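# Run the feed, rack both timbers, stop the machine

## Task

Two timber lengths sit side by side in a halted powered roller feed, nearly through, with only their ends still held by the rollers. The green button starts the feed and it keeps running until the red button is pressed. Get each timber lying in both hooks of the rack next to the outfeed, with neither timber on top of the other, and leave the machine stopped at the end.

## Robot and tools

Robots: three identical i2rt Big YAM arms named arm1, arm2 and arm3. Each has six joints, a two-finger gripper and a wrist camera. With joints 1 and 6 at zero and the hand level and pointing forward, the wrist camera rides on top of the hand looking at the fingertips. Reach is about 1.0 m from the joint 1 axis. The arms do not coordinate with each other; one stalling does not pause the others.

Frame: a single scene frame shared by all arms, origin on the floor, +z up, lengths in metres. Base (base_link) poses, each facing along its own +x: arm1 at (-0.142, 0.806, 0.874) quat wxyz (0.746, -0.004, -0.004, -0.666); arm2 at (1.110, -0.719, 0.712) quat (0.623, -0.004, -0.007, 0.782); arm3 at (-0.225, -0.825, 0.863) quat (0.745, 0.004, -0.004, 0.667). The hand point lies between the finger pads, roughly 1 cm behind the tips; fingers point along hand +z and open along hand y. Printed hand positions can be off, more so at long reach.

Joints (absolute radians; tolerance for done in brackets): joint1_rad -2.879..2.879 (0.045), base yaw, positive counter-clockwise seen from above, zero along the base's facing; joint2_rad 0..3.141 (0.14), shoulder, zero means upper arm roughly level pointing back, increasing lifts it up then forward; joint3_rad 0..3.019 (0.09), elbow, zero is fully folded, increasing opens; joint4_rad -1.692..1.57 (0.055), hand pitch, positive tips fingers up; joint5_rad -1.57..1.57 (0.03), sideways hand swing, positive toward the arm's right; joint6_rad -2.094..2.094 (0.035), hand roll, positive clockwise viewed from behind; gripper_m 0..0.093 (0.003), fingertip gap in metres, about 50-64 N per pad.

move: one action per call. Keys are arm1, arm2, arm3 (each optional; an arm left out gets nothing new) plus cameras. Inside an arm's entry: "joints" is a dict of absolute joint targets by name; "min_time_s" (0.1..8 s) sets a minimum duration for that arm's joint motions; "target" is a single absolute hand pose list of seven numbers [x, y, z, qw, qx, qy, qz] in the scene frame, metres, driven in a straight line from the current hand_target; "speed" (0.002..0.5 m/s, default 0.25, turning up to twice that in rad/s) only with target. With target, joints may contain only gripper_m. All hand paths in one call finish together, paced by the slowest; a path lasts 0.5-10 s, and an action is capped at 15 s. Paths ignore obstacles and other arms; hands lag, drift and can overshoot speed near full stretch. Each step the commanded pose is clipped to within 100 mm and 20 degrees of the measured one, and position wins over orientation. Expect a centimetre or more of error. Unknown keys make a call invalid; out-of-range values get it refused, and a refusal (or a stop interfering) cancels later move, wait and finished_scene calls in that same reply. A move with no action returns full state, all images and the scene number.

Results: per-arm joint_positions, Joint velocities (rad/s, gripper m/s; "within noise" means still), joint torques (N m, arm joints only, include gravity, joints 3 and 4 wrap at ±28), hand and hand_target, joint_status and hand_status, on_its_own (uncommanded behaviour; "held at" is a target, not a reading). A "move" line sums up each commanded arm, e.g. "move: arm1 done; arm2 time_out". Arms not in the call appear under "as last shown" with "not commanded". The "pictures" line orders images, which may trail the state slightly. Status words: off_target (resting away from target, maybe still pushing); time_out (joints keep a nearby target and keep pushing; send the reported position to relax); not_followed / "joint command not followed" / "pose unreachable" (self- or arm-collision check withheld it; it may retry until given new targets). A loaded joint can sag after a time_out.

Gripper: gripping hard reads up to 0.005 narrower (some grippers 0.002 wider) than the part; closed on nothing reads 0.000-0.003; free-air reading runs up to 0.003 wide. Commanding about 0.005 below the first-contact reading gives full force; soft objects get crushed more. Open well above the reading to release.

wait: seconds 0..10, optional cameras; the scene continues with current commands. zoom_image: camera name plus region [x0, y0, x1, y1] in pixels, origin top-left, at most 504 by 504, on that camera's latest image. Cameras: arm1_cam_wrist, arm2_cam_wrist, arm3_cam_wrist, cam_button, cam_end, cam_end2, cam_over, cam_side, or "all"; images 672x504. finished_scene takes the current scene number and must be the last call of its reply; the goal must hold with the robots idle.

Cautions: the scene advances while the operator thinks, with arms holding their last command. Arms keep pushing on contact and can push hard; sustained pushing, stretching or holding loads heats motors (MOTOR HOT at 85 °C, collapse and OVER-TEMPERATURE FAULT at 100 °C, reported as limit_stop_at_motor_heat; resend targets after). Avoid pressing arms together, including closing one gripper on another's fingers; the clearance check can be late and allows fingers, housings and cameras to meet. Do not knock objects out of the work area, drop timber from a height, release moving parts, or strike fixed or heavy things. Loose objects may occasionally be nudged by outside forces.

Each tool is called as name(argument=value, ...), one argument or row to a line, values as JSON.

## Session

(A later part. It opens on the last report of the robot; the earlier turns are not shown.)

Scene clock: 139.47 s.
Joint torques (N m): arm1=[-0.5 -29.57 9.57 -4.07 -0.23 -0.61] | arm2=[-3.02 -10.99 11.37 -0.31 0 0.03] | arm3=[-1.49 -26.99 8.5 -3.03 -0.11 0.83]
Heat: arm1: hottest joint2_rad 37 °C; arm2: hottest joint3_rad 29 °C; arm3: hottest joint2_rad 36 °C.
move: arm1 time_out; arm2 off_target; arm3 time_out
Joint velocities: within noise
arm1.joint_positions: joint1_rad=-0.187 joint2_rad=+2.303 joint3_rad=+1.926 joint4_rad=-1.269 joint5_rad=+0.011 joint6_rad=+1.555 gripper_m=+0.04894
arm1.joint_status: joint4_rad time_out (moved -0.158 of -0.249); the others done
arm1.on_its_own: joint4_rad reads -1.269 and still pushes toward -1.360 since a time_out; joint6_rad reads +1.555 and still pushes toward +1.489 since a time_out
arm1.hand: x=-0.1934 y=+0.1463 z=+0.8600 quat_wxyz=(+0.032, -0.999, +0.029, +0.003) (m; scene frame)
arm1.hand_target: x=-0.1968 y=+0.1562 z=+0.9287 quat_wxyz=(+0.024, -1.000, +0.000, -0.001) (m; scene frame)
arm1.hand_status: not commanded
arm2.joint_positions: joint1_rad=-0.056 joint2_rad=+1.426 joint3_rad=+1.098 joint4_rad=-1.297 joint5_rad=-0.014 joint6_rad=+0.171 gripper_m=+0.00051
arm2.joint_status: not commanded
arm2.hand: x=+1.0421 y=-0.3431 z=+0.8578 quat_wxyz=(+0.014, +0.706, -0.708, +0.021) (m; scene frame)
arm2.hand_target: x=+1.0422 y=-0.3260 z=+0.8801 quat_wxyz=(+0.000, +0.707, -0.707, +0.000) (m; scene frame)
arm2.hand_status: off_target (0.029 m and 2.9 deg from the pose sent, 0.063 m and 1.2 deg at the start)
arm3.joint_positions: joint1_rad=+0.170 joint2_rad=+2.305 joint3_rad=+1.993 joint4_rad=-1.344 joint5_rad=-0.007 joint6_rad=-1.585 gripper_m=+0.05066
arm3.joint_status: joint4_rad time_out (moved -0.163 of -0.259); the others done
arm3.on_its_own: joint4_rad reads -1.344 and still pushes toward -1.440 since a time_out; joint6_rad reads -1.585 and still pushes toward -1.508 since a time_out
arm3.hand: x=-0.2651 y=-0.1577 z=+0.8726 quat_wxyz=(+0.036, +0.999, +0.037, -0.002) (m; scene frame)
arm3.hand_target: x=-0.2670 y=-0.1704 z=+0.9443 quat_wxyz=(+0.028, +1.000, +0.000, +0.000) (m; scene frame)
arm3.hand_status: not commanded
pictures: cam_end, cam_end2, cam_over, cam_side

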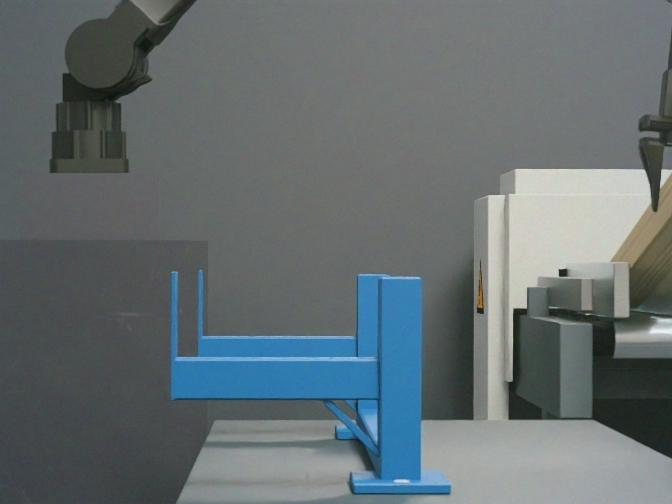

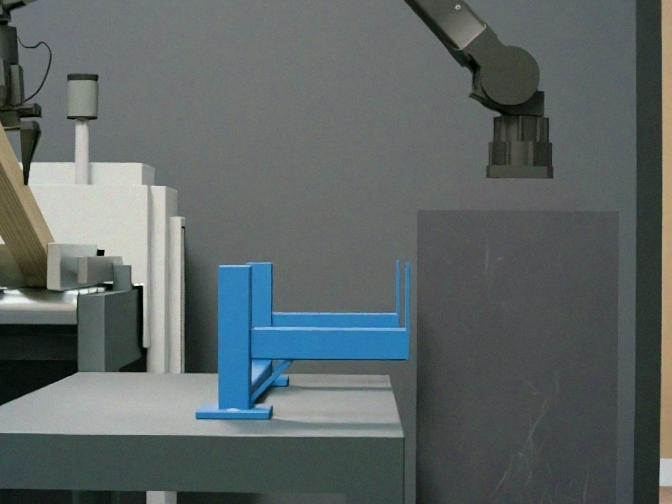

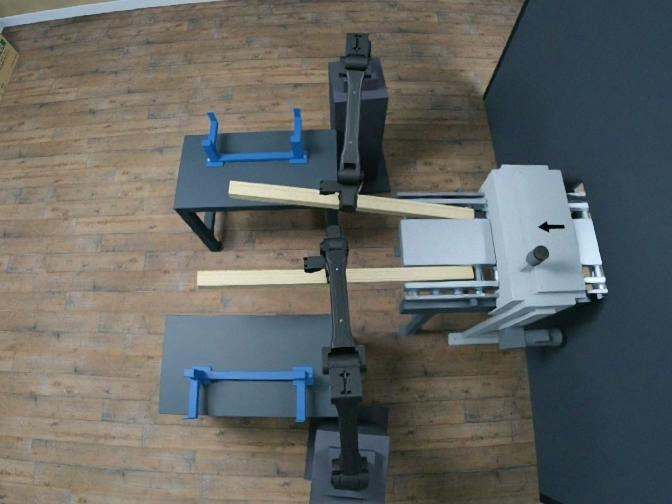

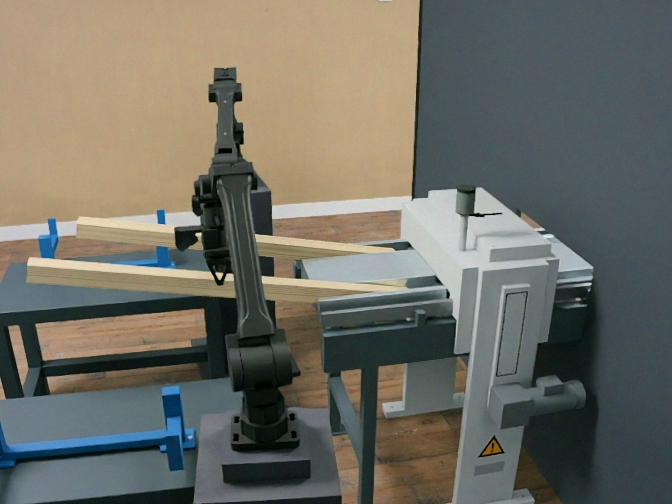

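zoom_image(
  camera="cam_side",
  region=[290, 200, 480, 342],
)

zoom_image(
  camera="cam_over",
  region=[300, 160, 520, 325],
)

Scaled by 2.653 from the camera's 672x504 image, which has a finer 960x720 frame.

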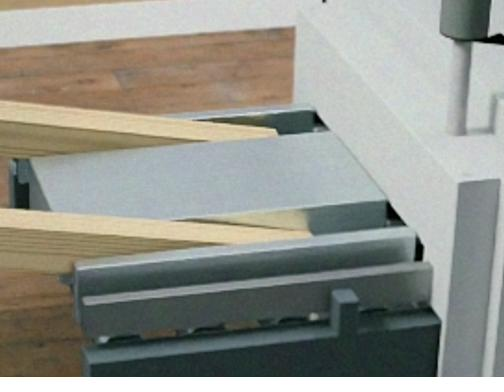

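Scaled by 2.291 from the camera's 672x504 image, which has a finer 960x720 frame.

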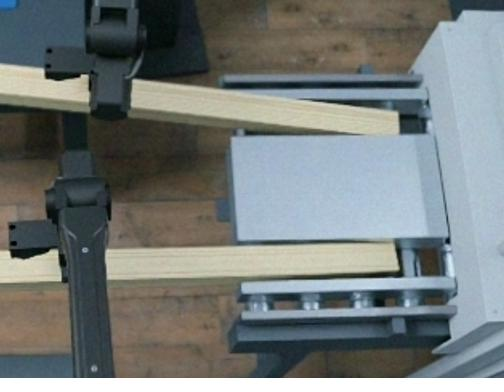

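move(
  arm1={"joints":{"joint2_rad":2.05,"joint3_rad":1.93,"joint4_rad":-1.49},"min_time_s":2.5},
  arm3={"joints":{"joint2_rad":2.05,"joint3_rad":2.0,"joint4_rad":-1.55},"min_time_s":2.5},
  cameras=["cam_over","cam_side","arm1_cam_wrist","arm3_cam_wrist"],
)

zoom_image(
  camera="cam_side",
  region=[290, 200, 480, 342],
)

zoom_image(
  camera="cam_over",
  region=[180, 140, 520, 325],
)

Scene clock: 214.13 s.
Joint torques (N m): arm1=[0.91 -27.28 12.88 -1.24 -0.17 -0.08] | arm2=[-3.02 -10.99 11.37 -0.31 0 0.03] | arm3=[-2.67 -25.11 10.35 -1.13 -0.22 1.16]
Heat: arm1: hottest joint2_rad 44 °C; arm2: hottest joint3_rad 36 °C; arm3: hottest joint2_rad 44 °C.
move: arm1 done; arm3 done
Joint velocities: within noise
arm1.joint_positions: joint1_rad=-0.200 joint2_rad=+2.149 joint3_rad=+1.892 joint4_rad=-1.465 joint5_rad=+0.009 joint6_rad=+1.499 gripper_m=+0.04894
arm1.joint_status: all done
arm1.hand: x=-0.1979 y=+0.1920 z=+0.9493 quat_wxyz=(+0.070, -0.998, +0.007, -0.002) (m; scene frame)
arm1.hand_target: x=-0.1949 y=+0.1842 z=+1.0227 quat_wxyz=(+0.014, -1.000, +0.000, +0.000) (m; scene frame)
arm1.hand_status: not commanded
arm2: as last shown
arm3.joint_positions: joint1_rad=+0.184 joint2_rad=+2.147 joint3_rad=+1.971 joint4_rad=-1.508 joint5_rad=-0.003 joint6_rad=-1.617 gripper_m=+0.05066
arm3.joint_status: all done
arm3.on_its_own: joint6_rad reads -1.617 and still pushes toward -1.508 since a time_out
arm3.hand: x=-0.2716 y=-0.1948 z=+0.9684 quat_wxyz=(+0.050, +0.997, +0.060, +0.000) (m; scene frame)
arm3.hand_target: x=-0.2654 y=-0.1975 z=+1.0384 quat_wxyz=(+0.009, +1.000, +0.000, -0.001) (m; scene frame)
arm3.hand_status: not commanded
pictures: arm1_cam_wrist, arm3_cam_wrist, cam_over, cam_side

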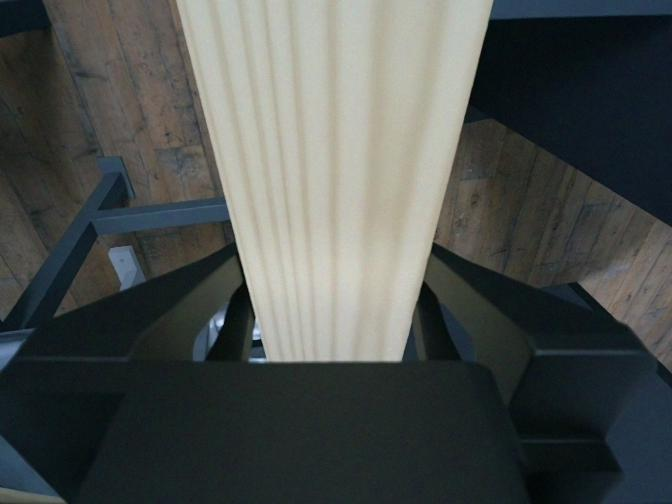

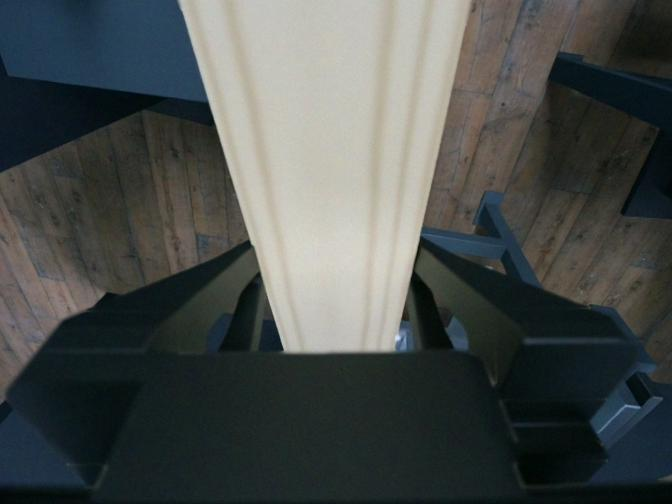

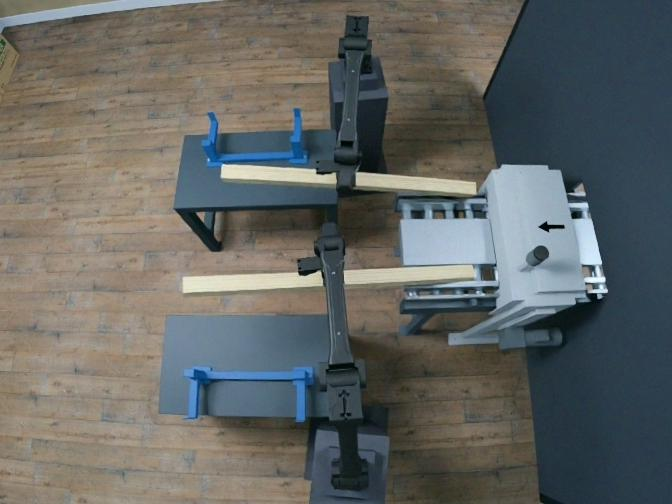

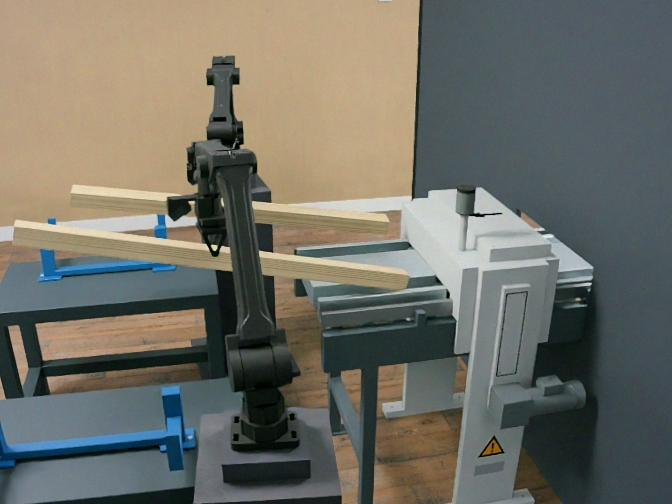

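Scaled by 2.653 from the camera's 672x504 image, which has a finer 960x720 frame.

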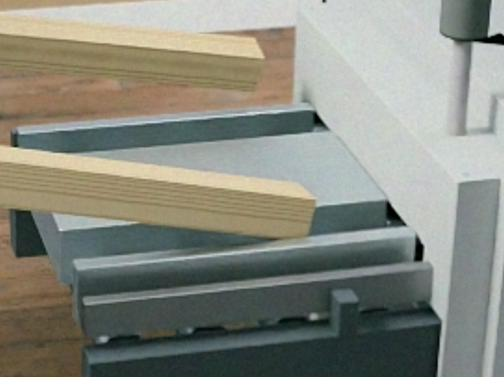

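Scaled by 1.482 from the camera's 672x504 image, which has a finer 960x720 frame.

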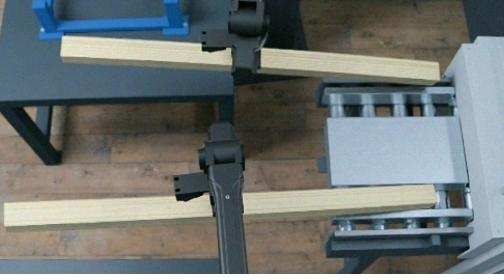

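move(
  arm1={"target":[-0.42,0.36,1.06,0,1,0,0],"speed":0.2},
  arm3={"target":[-0.45,-0.33,1.10,0,1,0,0],"speed":0.2},
  cameras=["cam_over","cam_side","arm1_cam_wrist","arm3_cam_wrist"],
)

Scene clock: 232.87 s.
Joint torques (N m): arm1=[1.26 -21.83 13.2 -0.57 -0.3 -0.08] | arm2=[-3.02 -10.99 11.37 -0.31 0 0.03] | arm3=[-2.37 -21.19 11.45 -0.47 0.05 0.16]
Heat: arm1: hottest joint2_rad 42 °C; arm2: hottest joint3_rad 37 °C; arm3: hottest joint2_rad 43 °C.
move: arm1 off_target; arm3 off_target
Joint velocities: within noise
arm1.joint_positions: joint1_rad=-0.672 joint2_rad=+1.816 joint3_rad=+1.524 joint4_rad=-1.397 joint5_rad=+0.016 joint6_rad=+1.029 gripper_m=+0.04894
arm1.joint_status: not commanded
arm1.hand: x=-0.4183 y=+0.3719 z=+1.0040 quat_wxyz=(+0.048, -0.998, +0.008, -0.024) (m; scene frame)
arm1.hand_target: x=-0.4188 y=+0.3622 z=+1.0587 quat_wxyz=(+0.000, -1.000, +0.000, +0.000) (m; scene frame)
arm1.hand_status: off_target (0.057 m and 6.3 deg from the pose sent, 0.300 m and 8.0 deg at the start; pose on its path clipped on 2 of 73 steps)
arm2: as last shown
arm3.joint_positions: joint1_rad=+0.539 joint2_rad=+1.861 joint3_rad=+1.700 joint4_rad=-1.529 joint5_rad=-0.013 joint6_rad=-1.159 gripper_m=+0.05067
arm3.joint_status: not commanded
arm3.hand: x=-0.4522 y=-0.3340 z=+1.0351 quat_wxyz=(+0.051, +0.998, +0.008, +0.019) (m; scene frame)
arm3.hand_target: x=-0.4490 y=-0.3326 z=+1.0975 quat_wxyz=(+0.000, +1.000, +0.000, +0.000) (m; scene frame)
arm3.hand_status: off_target (0.065 m and 6.3 deg from the pose sent, 0.260 m and 8.9 deg at the start)
pictures: arm1_cam_wrist, arm3_cam_wrist, cam_over, cam_side

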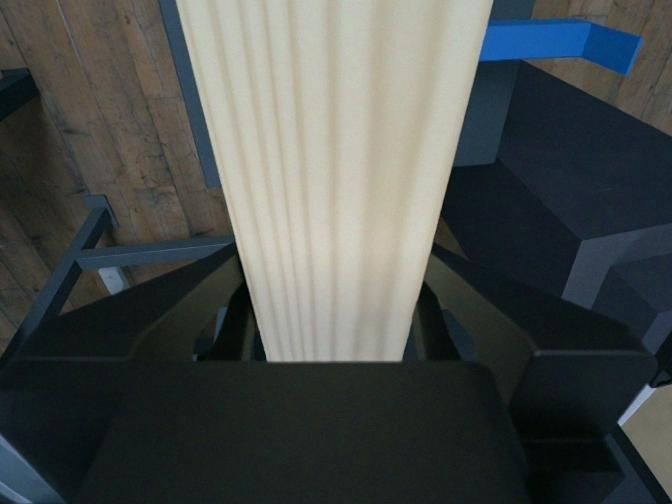

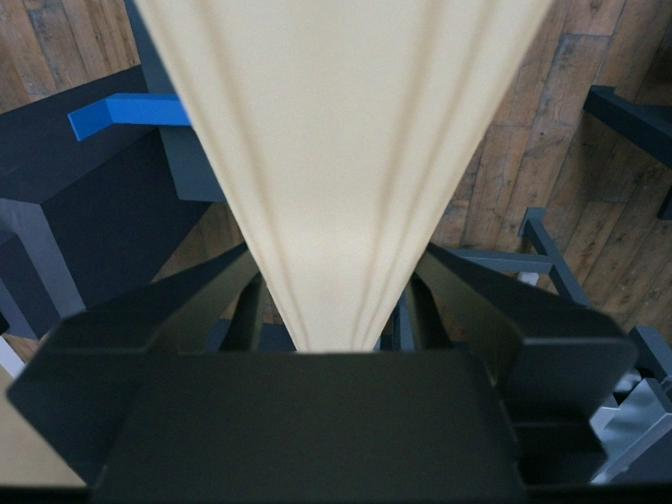

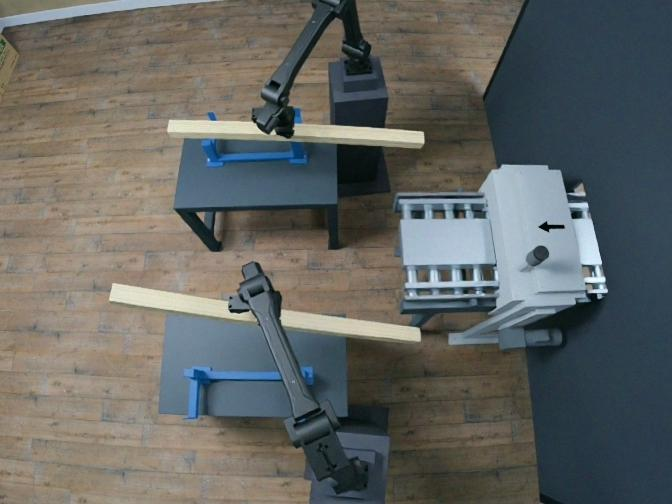

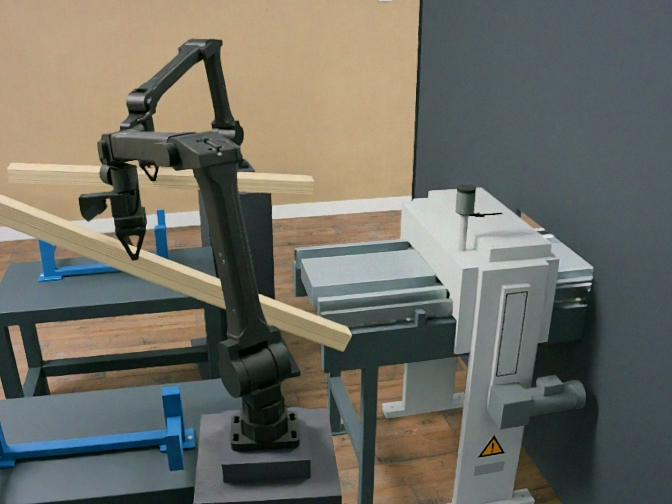

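move(
  arm1={"target":[-0.67,0.555,1.00,0,1,0,0],"speed":0.2},
  arm3={"target":[-0.675,-0.565,1.08,0,1,0,0],"speed":0.2},
  cameras=["cam_over","cam_side","cam_end","cam_end2","arm1_cam_wrist","arm3_cam_wrist"],
)

Scene clock: 243.70 s.
Joint torques (N m): arm1=[1.44 -21.42 17.32 -0.8 -0.26 -0.13] | arm2=[-3.02 -10.99 11.37 -0.32 0 0.03] | arm3=[-2.49 -16.56 13.86 -0.01 0.01 0.13]
Heat: arm1: hottest joint2_rad 39 °C; arm2: hottest joint3_rad 37 °C; arm3: hottest joint2_rad 41 °C.
move: arm1 off_target; arm3 off_target
Joint velocities: within noise
arm1.joint_positions: joint1_rad=-1.239 joint2_rad=+1.959 joint3_rad=+1.569 joint4_rad=-1.310 joint5_rad=+0.018 joint6_rad=+0.459 gripper_m=+0.04894
arm1.joint_status: not commanded
arm1.hand: x=-0.6391 y=+0.5740 z=+0.9401 quat_wxyz=(+0.030, -0.998, +0.006, -0.055) (m; scene frame)
arm1.hand_target: x=-0.6652 y=+0.5572 z=+1.0006 quat_wxyz=(+0.000, -1.000, +0.000, +0.001) (m; scene frame)
arm1.hand_status: off_target (0.070 m and 7.2 deg from the pose sent, 0.311 m and 6.3 deg at the start)
arm2: as last shown
arm3.joint_positions: joint1_rad=+1.157 joint2_rad=+1.747 joint3_rad=+1.531 joint4_rad=-1.470 joint5_rad=-0.016 joint6_rad=-0.540 gripper_m=+0.05067
arm3.joint_status: not commanded
arm3.hand: x=-0.6583 y=-0.5789 z=+1.0289 quat_wxyz=(+0.030, +0.998, +0.007, +0.046) (m; scene frame)
arm3.hand_target: x=-0.6718 y=-0.5670 z=+1.0797 quat_wxyz=(+0.000, +1.000, +0.000, +0.000) (m; scene frame)
arm3.hand_status: off_target (0.056 m and 6.4 deg from the pose sent, 0.324 m and 6.3 deg at the start)
pictures: arm1_cam_wrist, arm3_cam_wrist, cam_end, cam_end2, cam_over, cam_side

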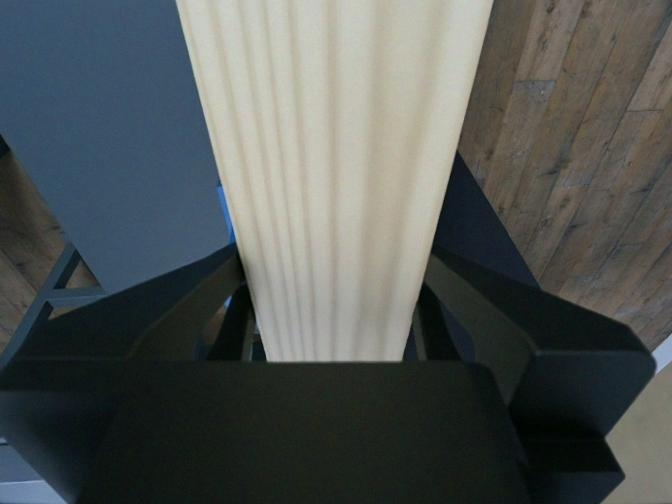

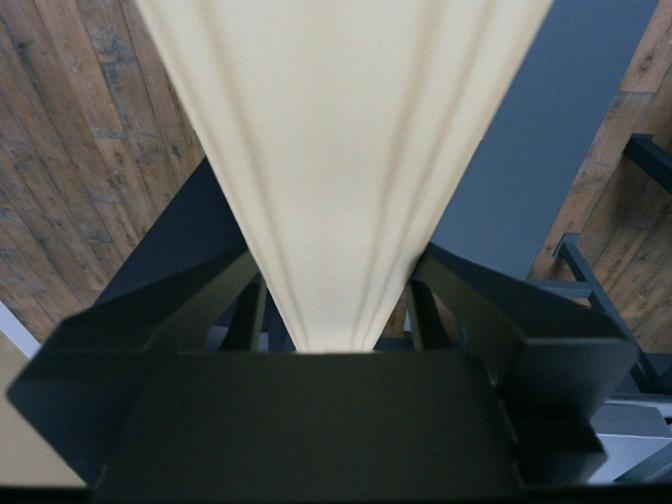

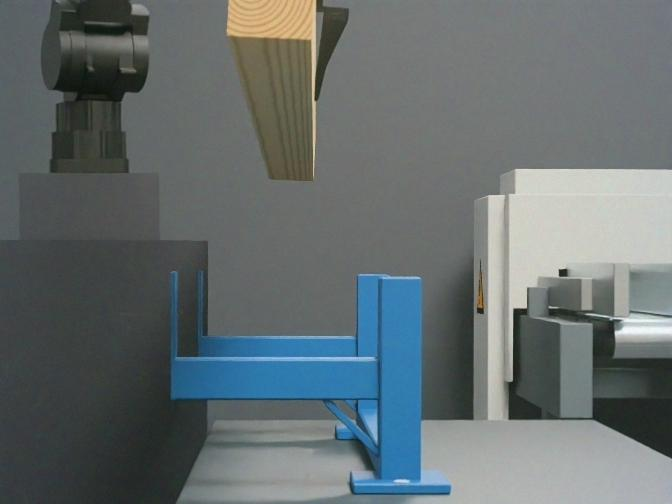

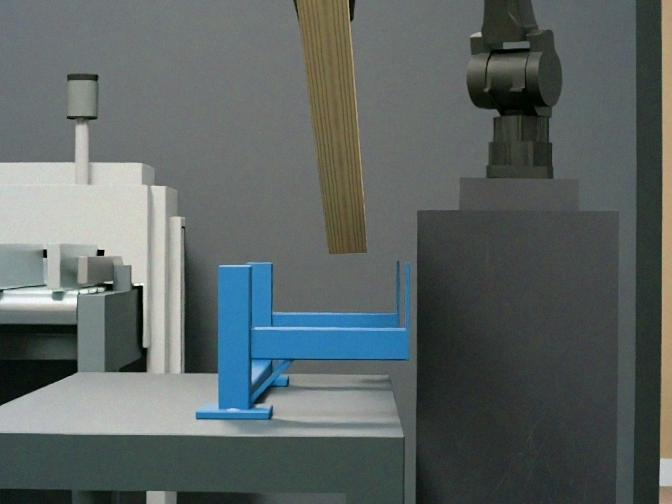

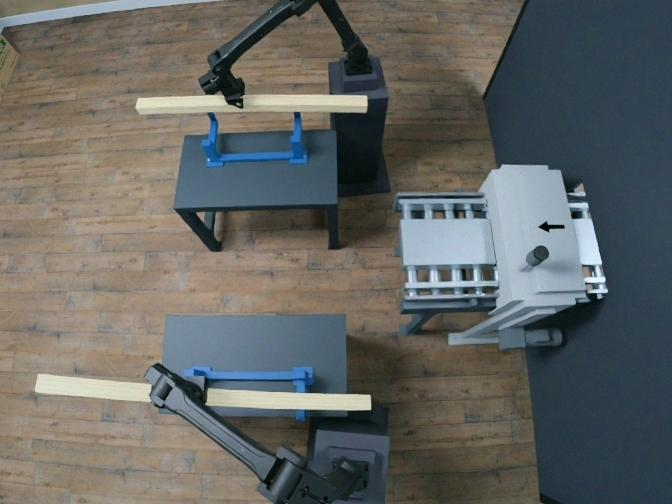

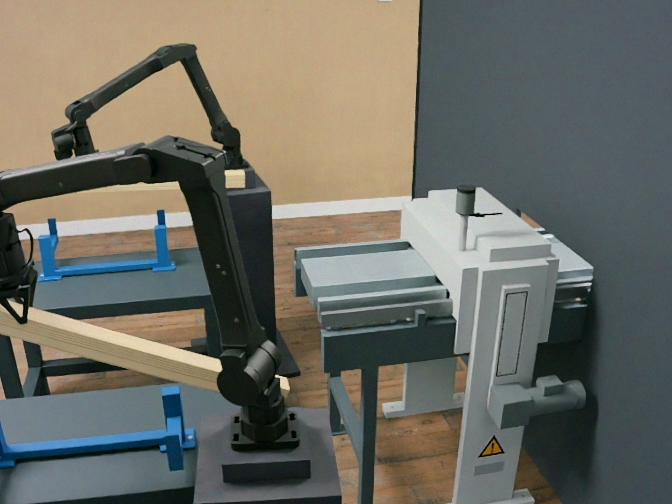

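move(
  arm1={"target":[-0.66,0.553,0.87,0,1,0,0],"speed":0.12},
  arm3={"target":[-0.672,-0.562,0.91,0,1,0,0],"speed":0.12},
  cameras=["cam_over","cam_side","cam_end","cam_end2"],
)

Scene clock: 273.37 s.
Joint torques (N m): arm1=[1.44 -22.53 10.63 -0.31 -0.22 -0.01] | arm2=[-3.02 -10.99 11.37 -0.29 0 0.03] | arm3=[-2.55 -17.38 9.61 0.64 -0.22 0.08]
Heat: arm1: hottest joint2_rad 39 °C; arm2: hottest joint3_rad 38 °C; arm3: hottest joint3_rad 44 °C.
move: arm1 off_target; arm3 off_target
Joint velocities: within noise
arm1.joint_positions: joint1_rad=-1.235 joint2_rad=+2.088 joint3_rad=+1.451 joint4_rad=-1.021 joint5_rad=+0.017 joint6_rad=+0.459 gripper_m=+0.04887
arm1.joint_status: not commanded
arm1.hand: x=-0.6420 y=+0.5688 z=+0.8277 quat_wxyz=(+0.021, -0.999, +0.005, -0.036) (m; scene frame)
arm1.hand_target: x=-0.6586 y=+0.5537 z=+0.8697 quat_wxyz=(+0.000, -1.000, +0.000, +0.000) (m; scene frame)
arm1.hand_status: off_target (0.049 m and 4.8 deg from the pose sent, 0.076 m and 7.2 deg at the start)
arm2: as last shown
arm3.joint_positions: joint1_rad=+1.153 joint2_rad=+1.884 joint3_rad=+1.286 joint4_rad=-1.072 joint5_rad=-0.008 joint6_rad=-0.539 gripper_m=+0.05067
arm3.joint_status: not commanded
arm3.hand: x=-0.6523 y=-0.5768 z=+0.8736 quat_wxyz=(+0.023, +0.999, +0.005, +0.041) (m; scene frame)
arm3.hand_target: x=-0.6705 y=-0.5627 z=+0.9102 quat_wxyz=(+0.000, +1.000, +0.000, +0.000) (m; scene frame)
arm3.hand_status: off_target (0.044 m and 5.4 deg from the pose sent, 0.121 m and 6.4 deg at the start)
pictures: cam_end, cam_end2, cam_over, cam_side

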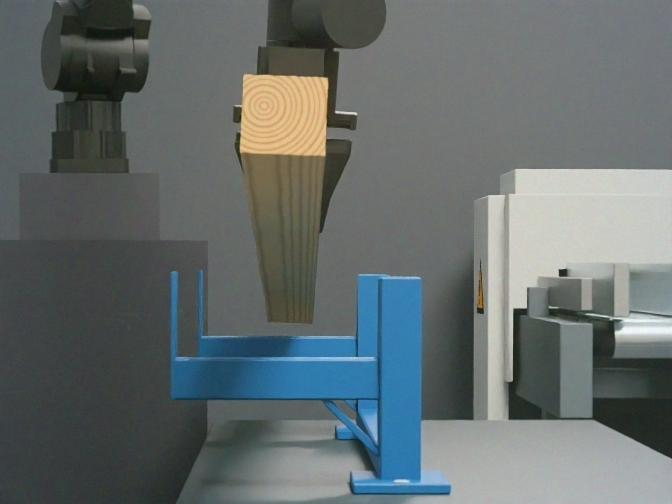

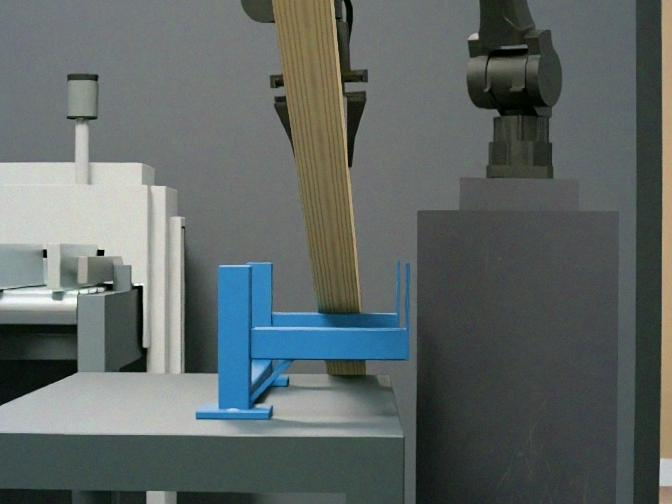

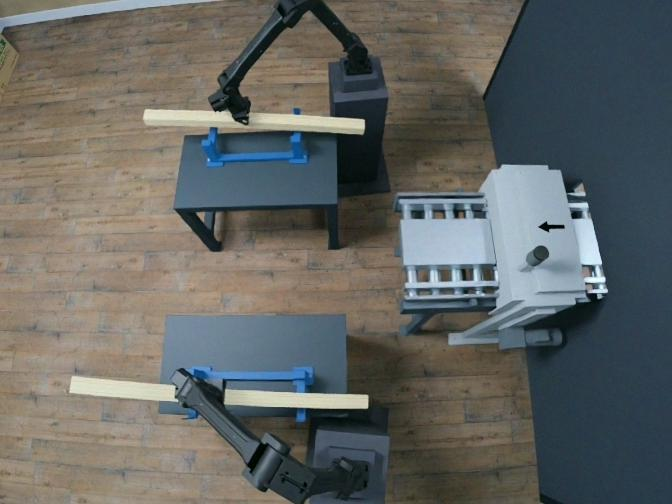

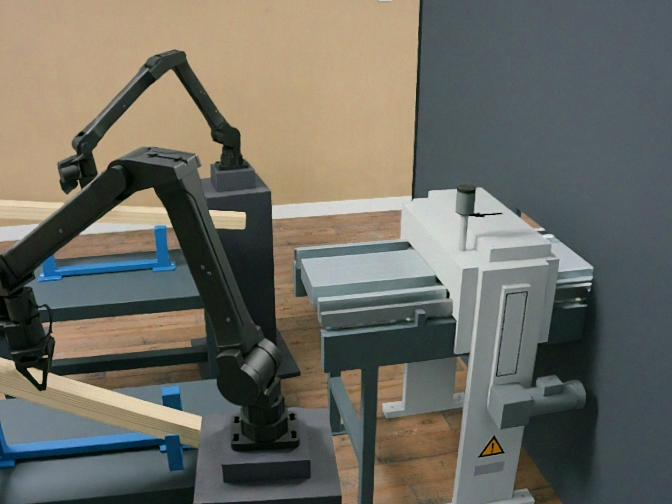

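move(
  arm1={"target":[-0.66,0.553,0.79,0,1,0,0],"speed":0.08},
  arm3={"target":[-0.668,-0.560,0.83,0,1,0,0],"speed":0.08},
  cameras=["cam_over","cam_side","cam_end","cam_end2"],
)

Scene clock: 294.90 s.
Joint torques (N m): arm1=[1.44 -21.07 8.91 0.59 0.04 0.06] | arm2=[-3.02 -10.99 11.37 -0.32 0 0.03] | arm3=[-2.78 -16.62 7.98 1.01 -0.3 0]
Heat: arm1: hottest joint2_rad 39 °C; arm2: hottest joint3_rad 38 °C; arm3: hottest joint3_rad 40 °C.
move: arm1 off_target; arm3 off_target
Joint velocities: within noise
arm1.joint_positions: joint1_rad=-1.235 joint2_rad=+2.188 joint3_rad=+1.424 joint4_rad=-0.881 joint5_rad=+0.009 joint6_rad=+0.451 gripper_m=+0.04884
arm1.joint_status: not commanded
arm1.hand: x=-0.6414 y=+0.5669 z=+0.7644 quat_wxyz=(+0.014, -0.999, +0.001, -0.032) (m; scene frame)
arm1.hand_target: x=-0.6591 y=+0.5534 z=+0.7903 quat_wxyz=(+0.000, -1.000, +0.000, +0.000) (m; scene frame)
arm1.hand_status: off_target (0.035 m and 4.0 deg from the pose sent, 0.045 m and 4.8 deg at the start)
arm2: as last shown
arm3.joint_positions: joint1_rad=+1.150 joint2_rad=+1.985 joint3_rad=+1.224 joint4_rad=-0.894 joint5_rad=-0.006 joint6_rad=-0.538 gripper_m=+0.05067
arm3.joint_status: not commanded
arm3.hand: x=-0.6492 y=-0.5754 z=+0.8049 quat_wxyz=(+0.018, +0.999, +0.003, +0.035) (m; scene frame)
arm3.hand_target: x=-0.6672 y=-0.5605 z=+0.8304 quat_wxyz=(+0.000, +1.000, +0.000, +0.000) (m; scene frame)
arm3.hand_status: off_target (0.035 m and 4.5 deg from the pose sent, 0.049 m and 5.4 deg at the start)
pictures: cam_end, cam_end2, cam_over, cam_side

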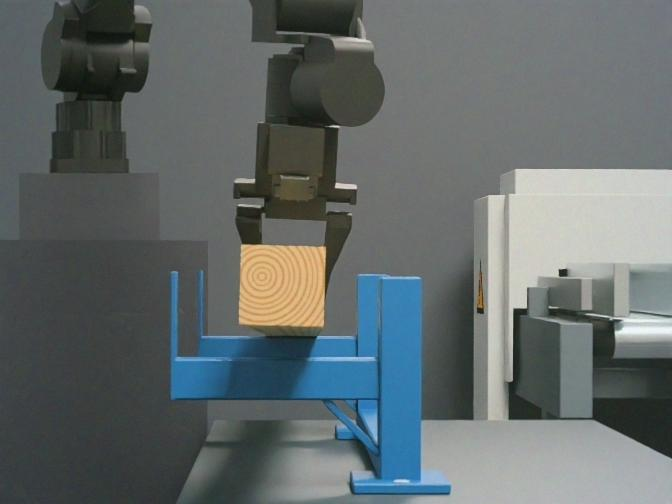

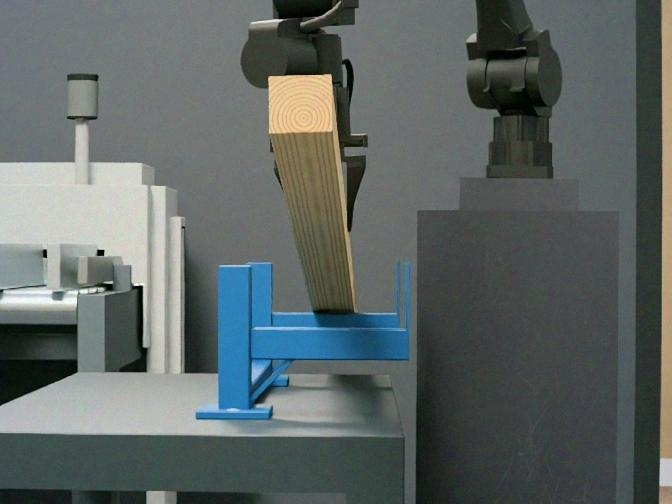

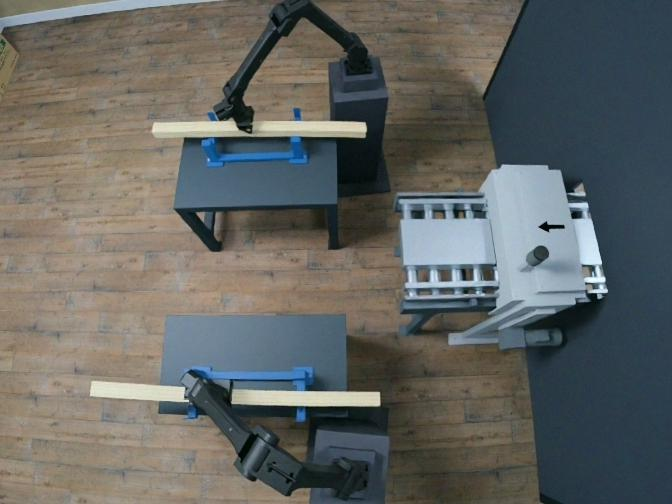

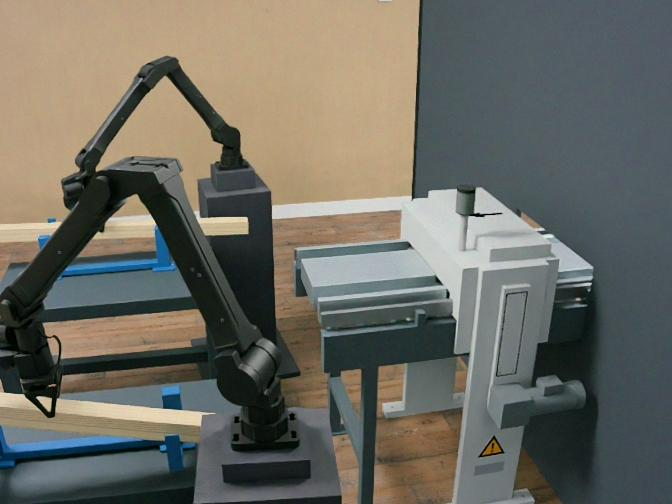

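move(
  arm1={"target":[-0.66,0.555,0.755,0,1,0,0],"speed":0.06},
  arm3={"target":[-0.665,-0.560,0.775,0,1,0,0],"speed":0.08},
  cameras=["cam_over","cam_side","cam_end","cam_end2"],
)

Scene clock: 302.27 s.
Joint torques (N m): arm1=[1.08 -18.08 8.58 1.91 0.06 0.08] | arm2=[-3.02 -10.99 11.37 -0.32 0 0.03] | arm3=[-2.84 -16.79 6.91 0.92 -0.3 -0.05]
Heat: arm1: hottest joint2_rad 38 °C; arm2: hottest joint3_rad 38 °C; arm3: hottest joint3_rad 40 °C.
move: arm1 off_target; arm3 off_target
Joint velocities: within noise
arm1.joint_positions: joint1_rad=-1.235 joint2_rad=+2.207 joint3_rad=+1.421 joint4_rad=-0.844 joint5_rad=+0.009 joint6_rad=+0.443 gripper_m=+0.04881
arm1.joint_status: not commanded
arm1.hand: x=-0.6441 y=+0.5654 z=+0.7527 quat_wxyz=(+0.011, -1.000, -0.003, -0.026) (m; scene frame)
arm1.hand_target: x=-0.6597 y=+0.5552 z=+0.7558 quat_wxyz=(+0.000, -1.000, +0.000, +0.000) (m; scene frame)
arm1.hand_status: off_target (0.019 m and 3.2 deg from the pose sent, 0.024 m and 4.0 deg at the start)
arm2: as last shown
arm3.joint_positions: joint1_rad=+1.149 joint2_rad=+2.078 joint3_rad=+1.199 joint4_rad=-0.767 joint5_rad=-0.006 joint6_rad=-0.534 gripper_m=+0.05064
arm3.joint_status: not commanded
arm3.hand: x=-0.6474 y=-0.5753 z=+0.7524 quat_wxyz=(+0.015, +0.999, +0.001, +0.031) (m; scene frame)
arm3.hand_target: x=-0.6644 y=-0.5604 z=+0.7753 quat_wxyz=(+0.000, +1.000, +0.000, +0.000) (m; scene frame)
arm3.hand_status: off_target (0.032 m and 4.0 deg from the pose sent, 0.037 m and 4.5 deg at the start)
pictures: cam_end, cam_end2, cam_over, cam_side

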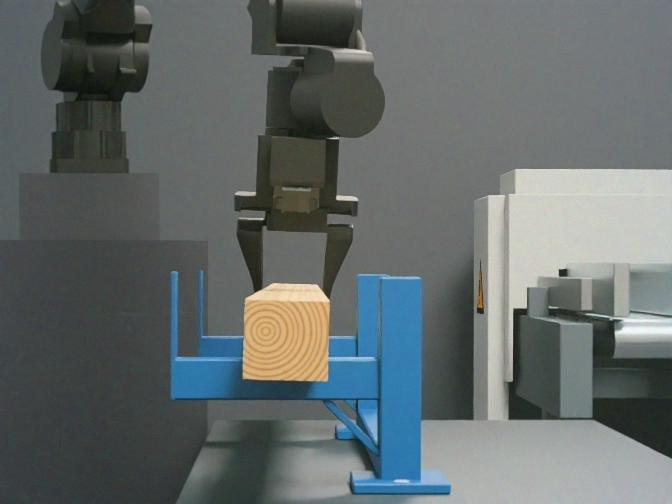

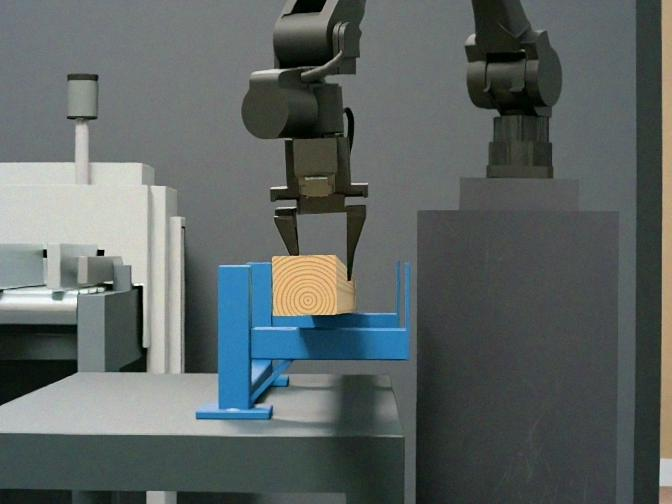

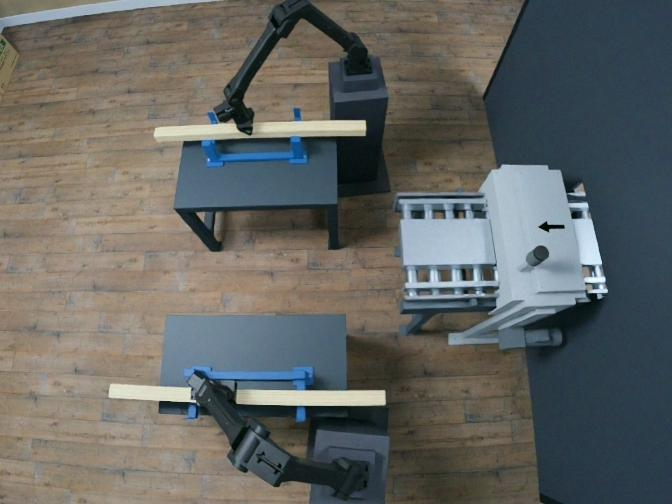

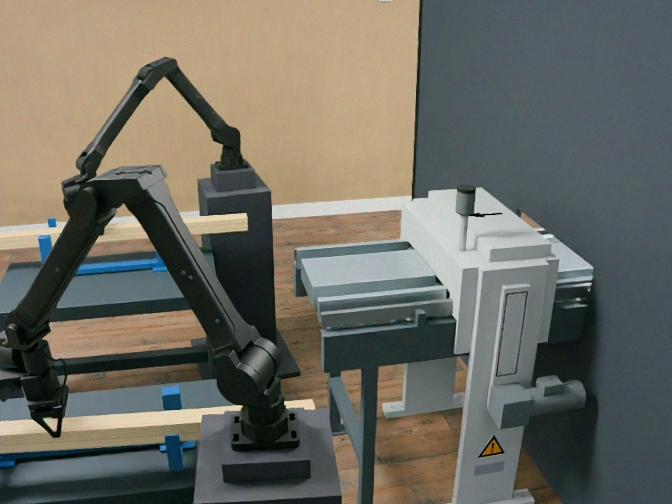

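move(
  arm3={"target":[-0.665,-0.562,0.735,0,1,0,0],"speed":0.06},
  cameras=["cam_end","cam_end2"],
)

Scene clock: 309.87 s.
Joint torques (N m): arm1=[1.08 -18.02 8.57 1.89 0.08 0.1] | arm2=[-3.02 -11.05 11.37 -0.31 0 0.03] | arm3=[-2.43 -12.51 6.63 2.63 -0.3 -0.06]
Heat: arm1: hottest joint2_rad 37 °C; arm2: hottest joint3_rad 38 °C; arm3: hottest joint3_rad 39 °C.
move: arm3 off_target
Joint velocities: within noise
arm1, arm2: as last shown
arm3.joint_positions: joint1_rad=+1.149 joint2_rad=+2.096 joint3_rad=+1.196 joint4_rad=-0.731 joint5_rad=-0.006 joint6_rad=-0.529 gripper_m=+0.05064
arm3.joint_status: not commanded
arm3.hand: x=-0.6497 y=-0.5739 z=+0.7429 quat_wxyz=(+0.012, +1.000, -0.002, +0.025) (m; scene frame)
arm3.hand_target: x=-0.6644 y=-0.5624 z=+0.7360 quat_wxyz=(+0.000, +1.000, +0.000, +0.000) (m; scene frame)
arm3.hand_status: off_target (0.021 m and 3.2 deg from the pose sent, 0.028 m and 4.0 deg at the start)
pictures: cam_end, cam_end2

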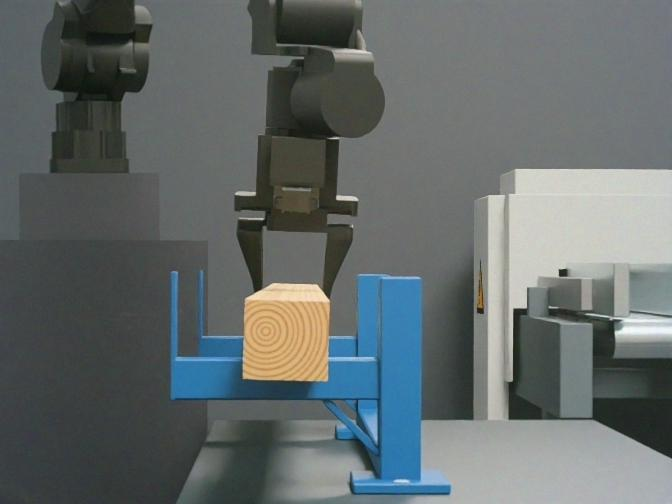

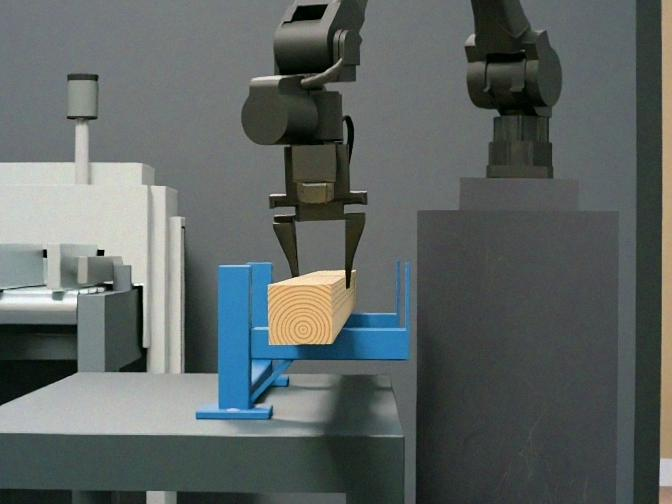

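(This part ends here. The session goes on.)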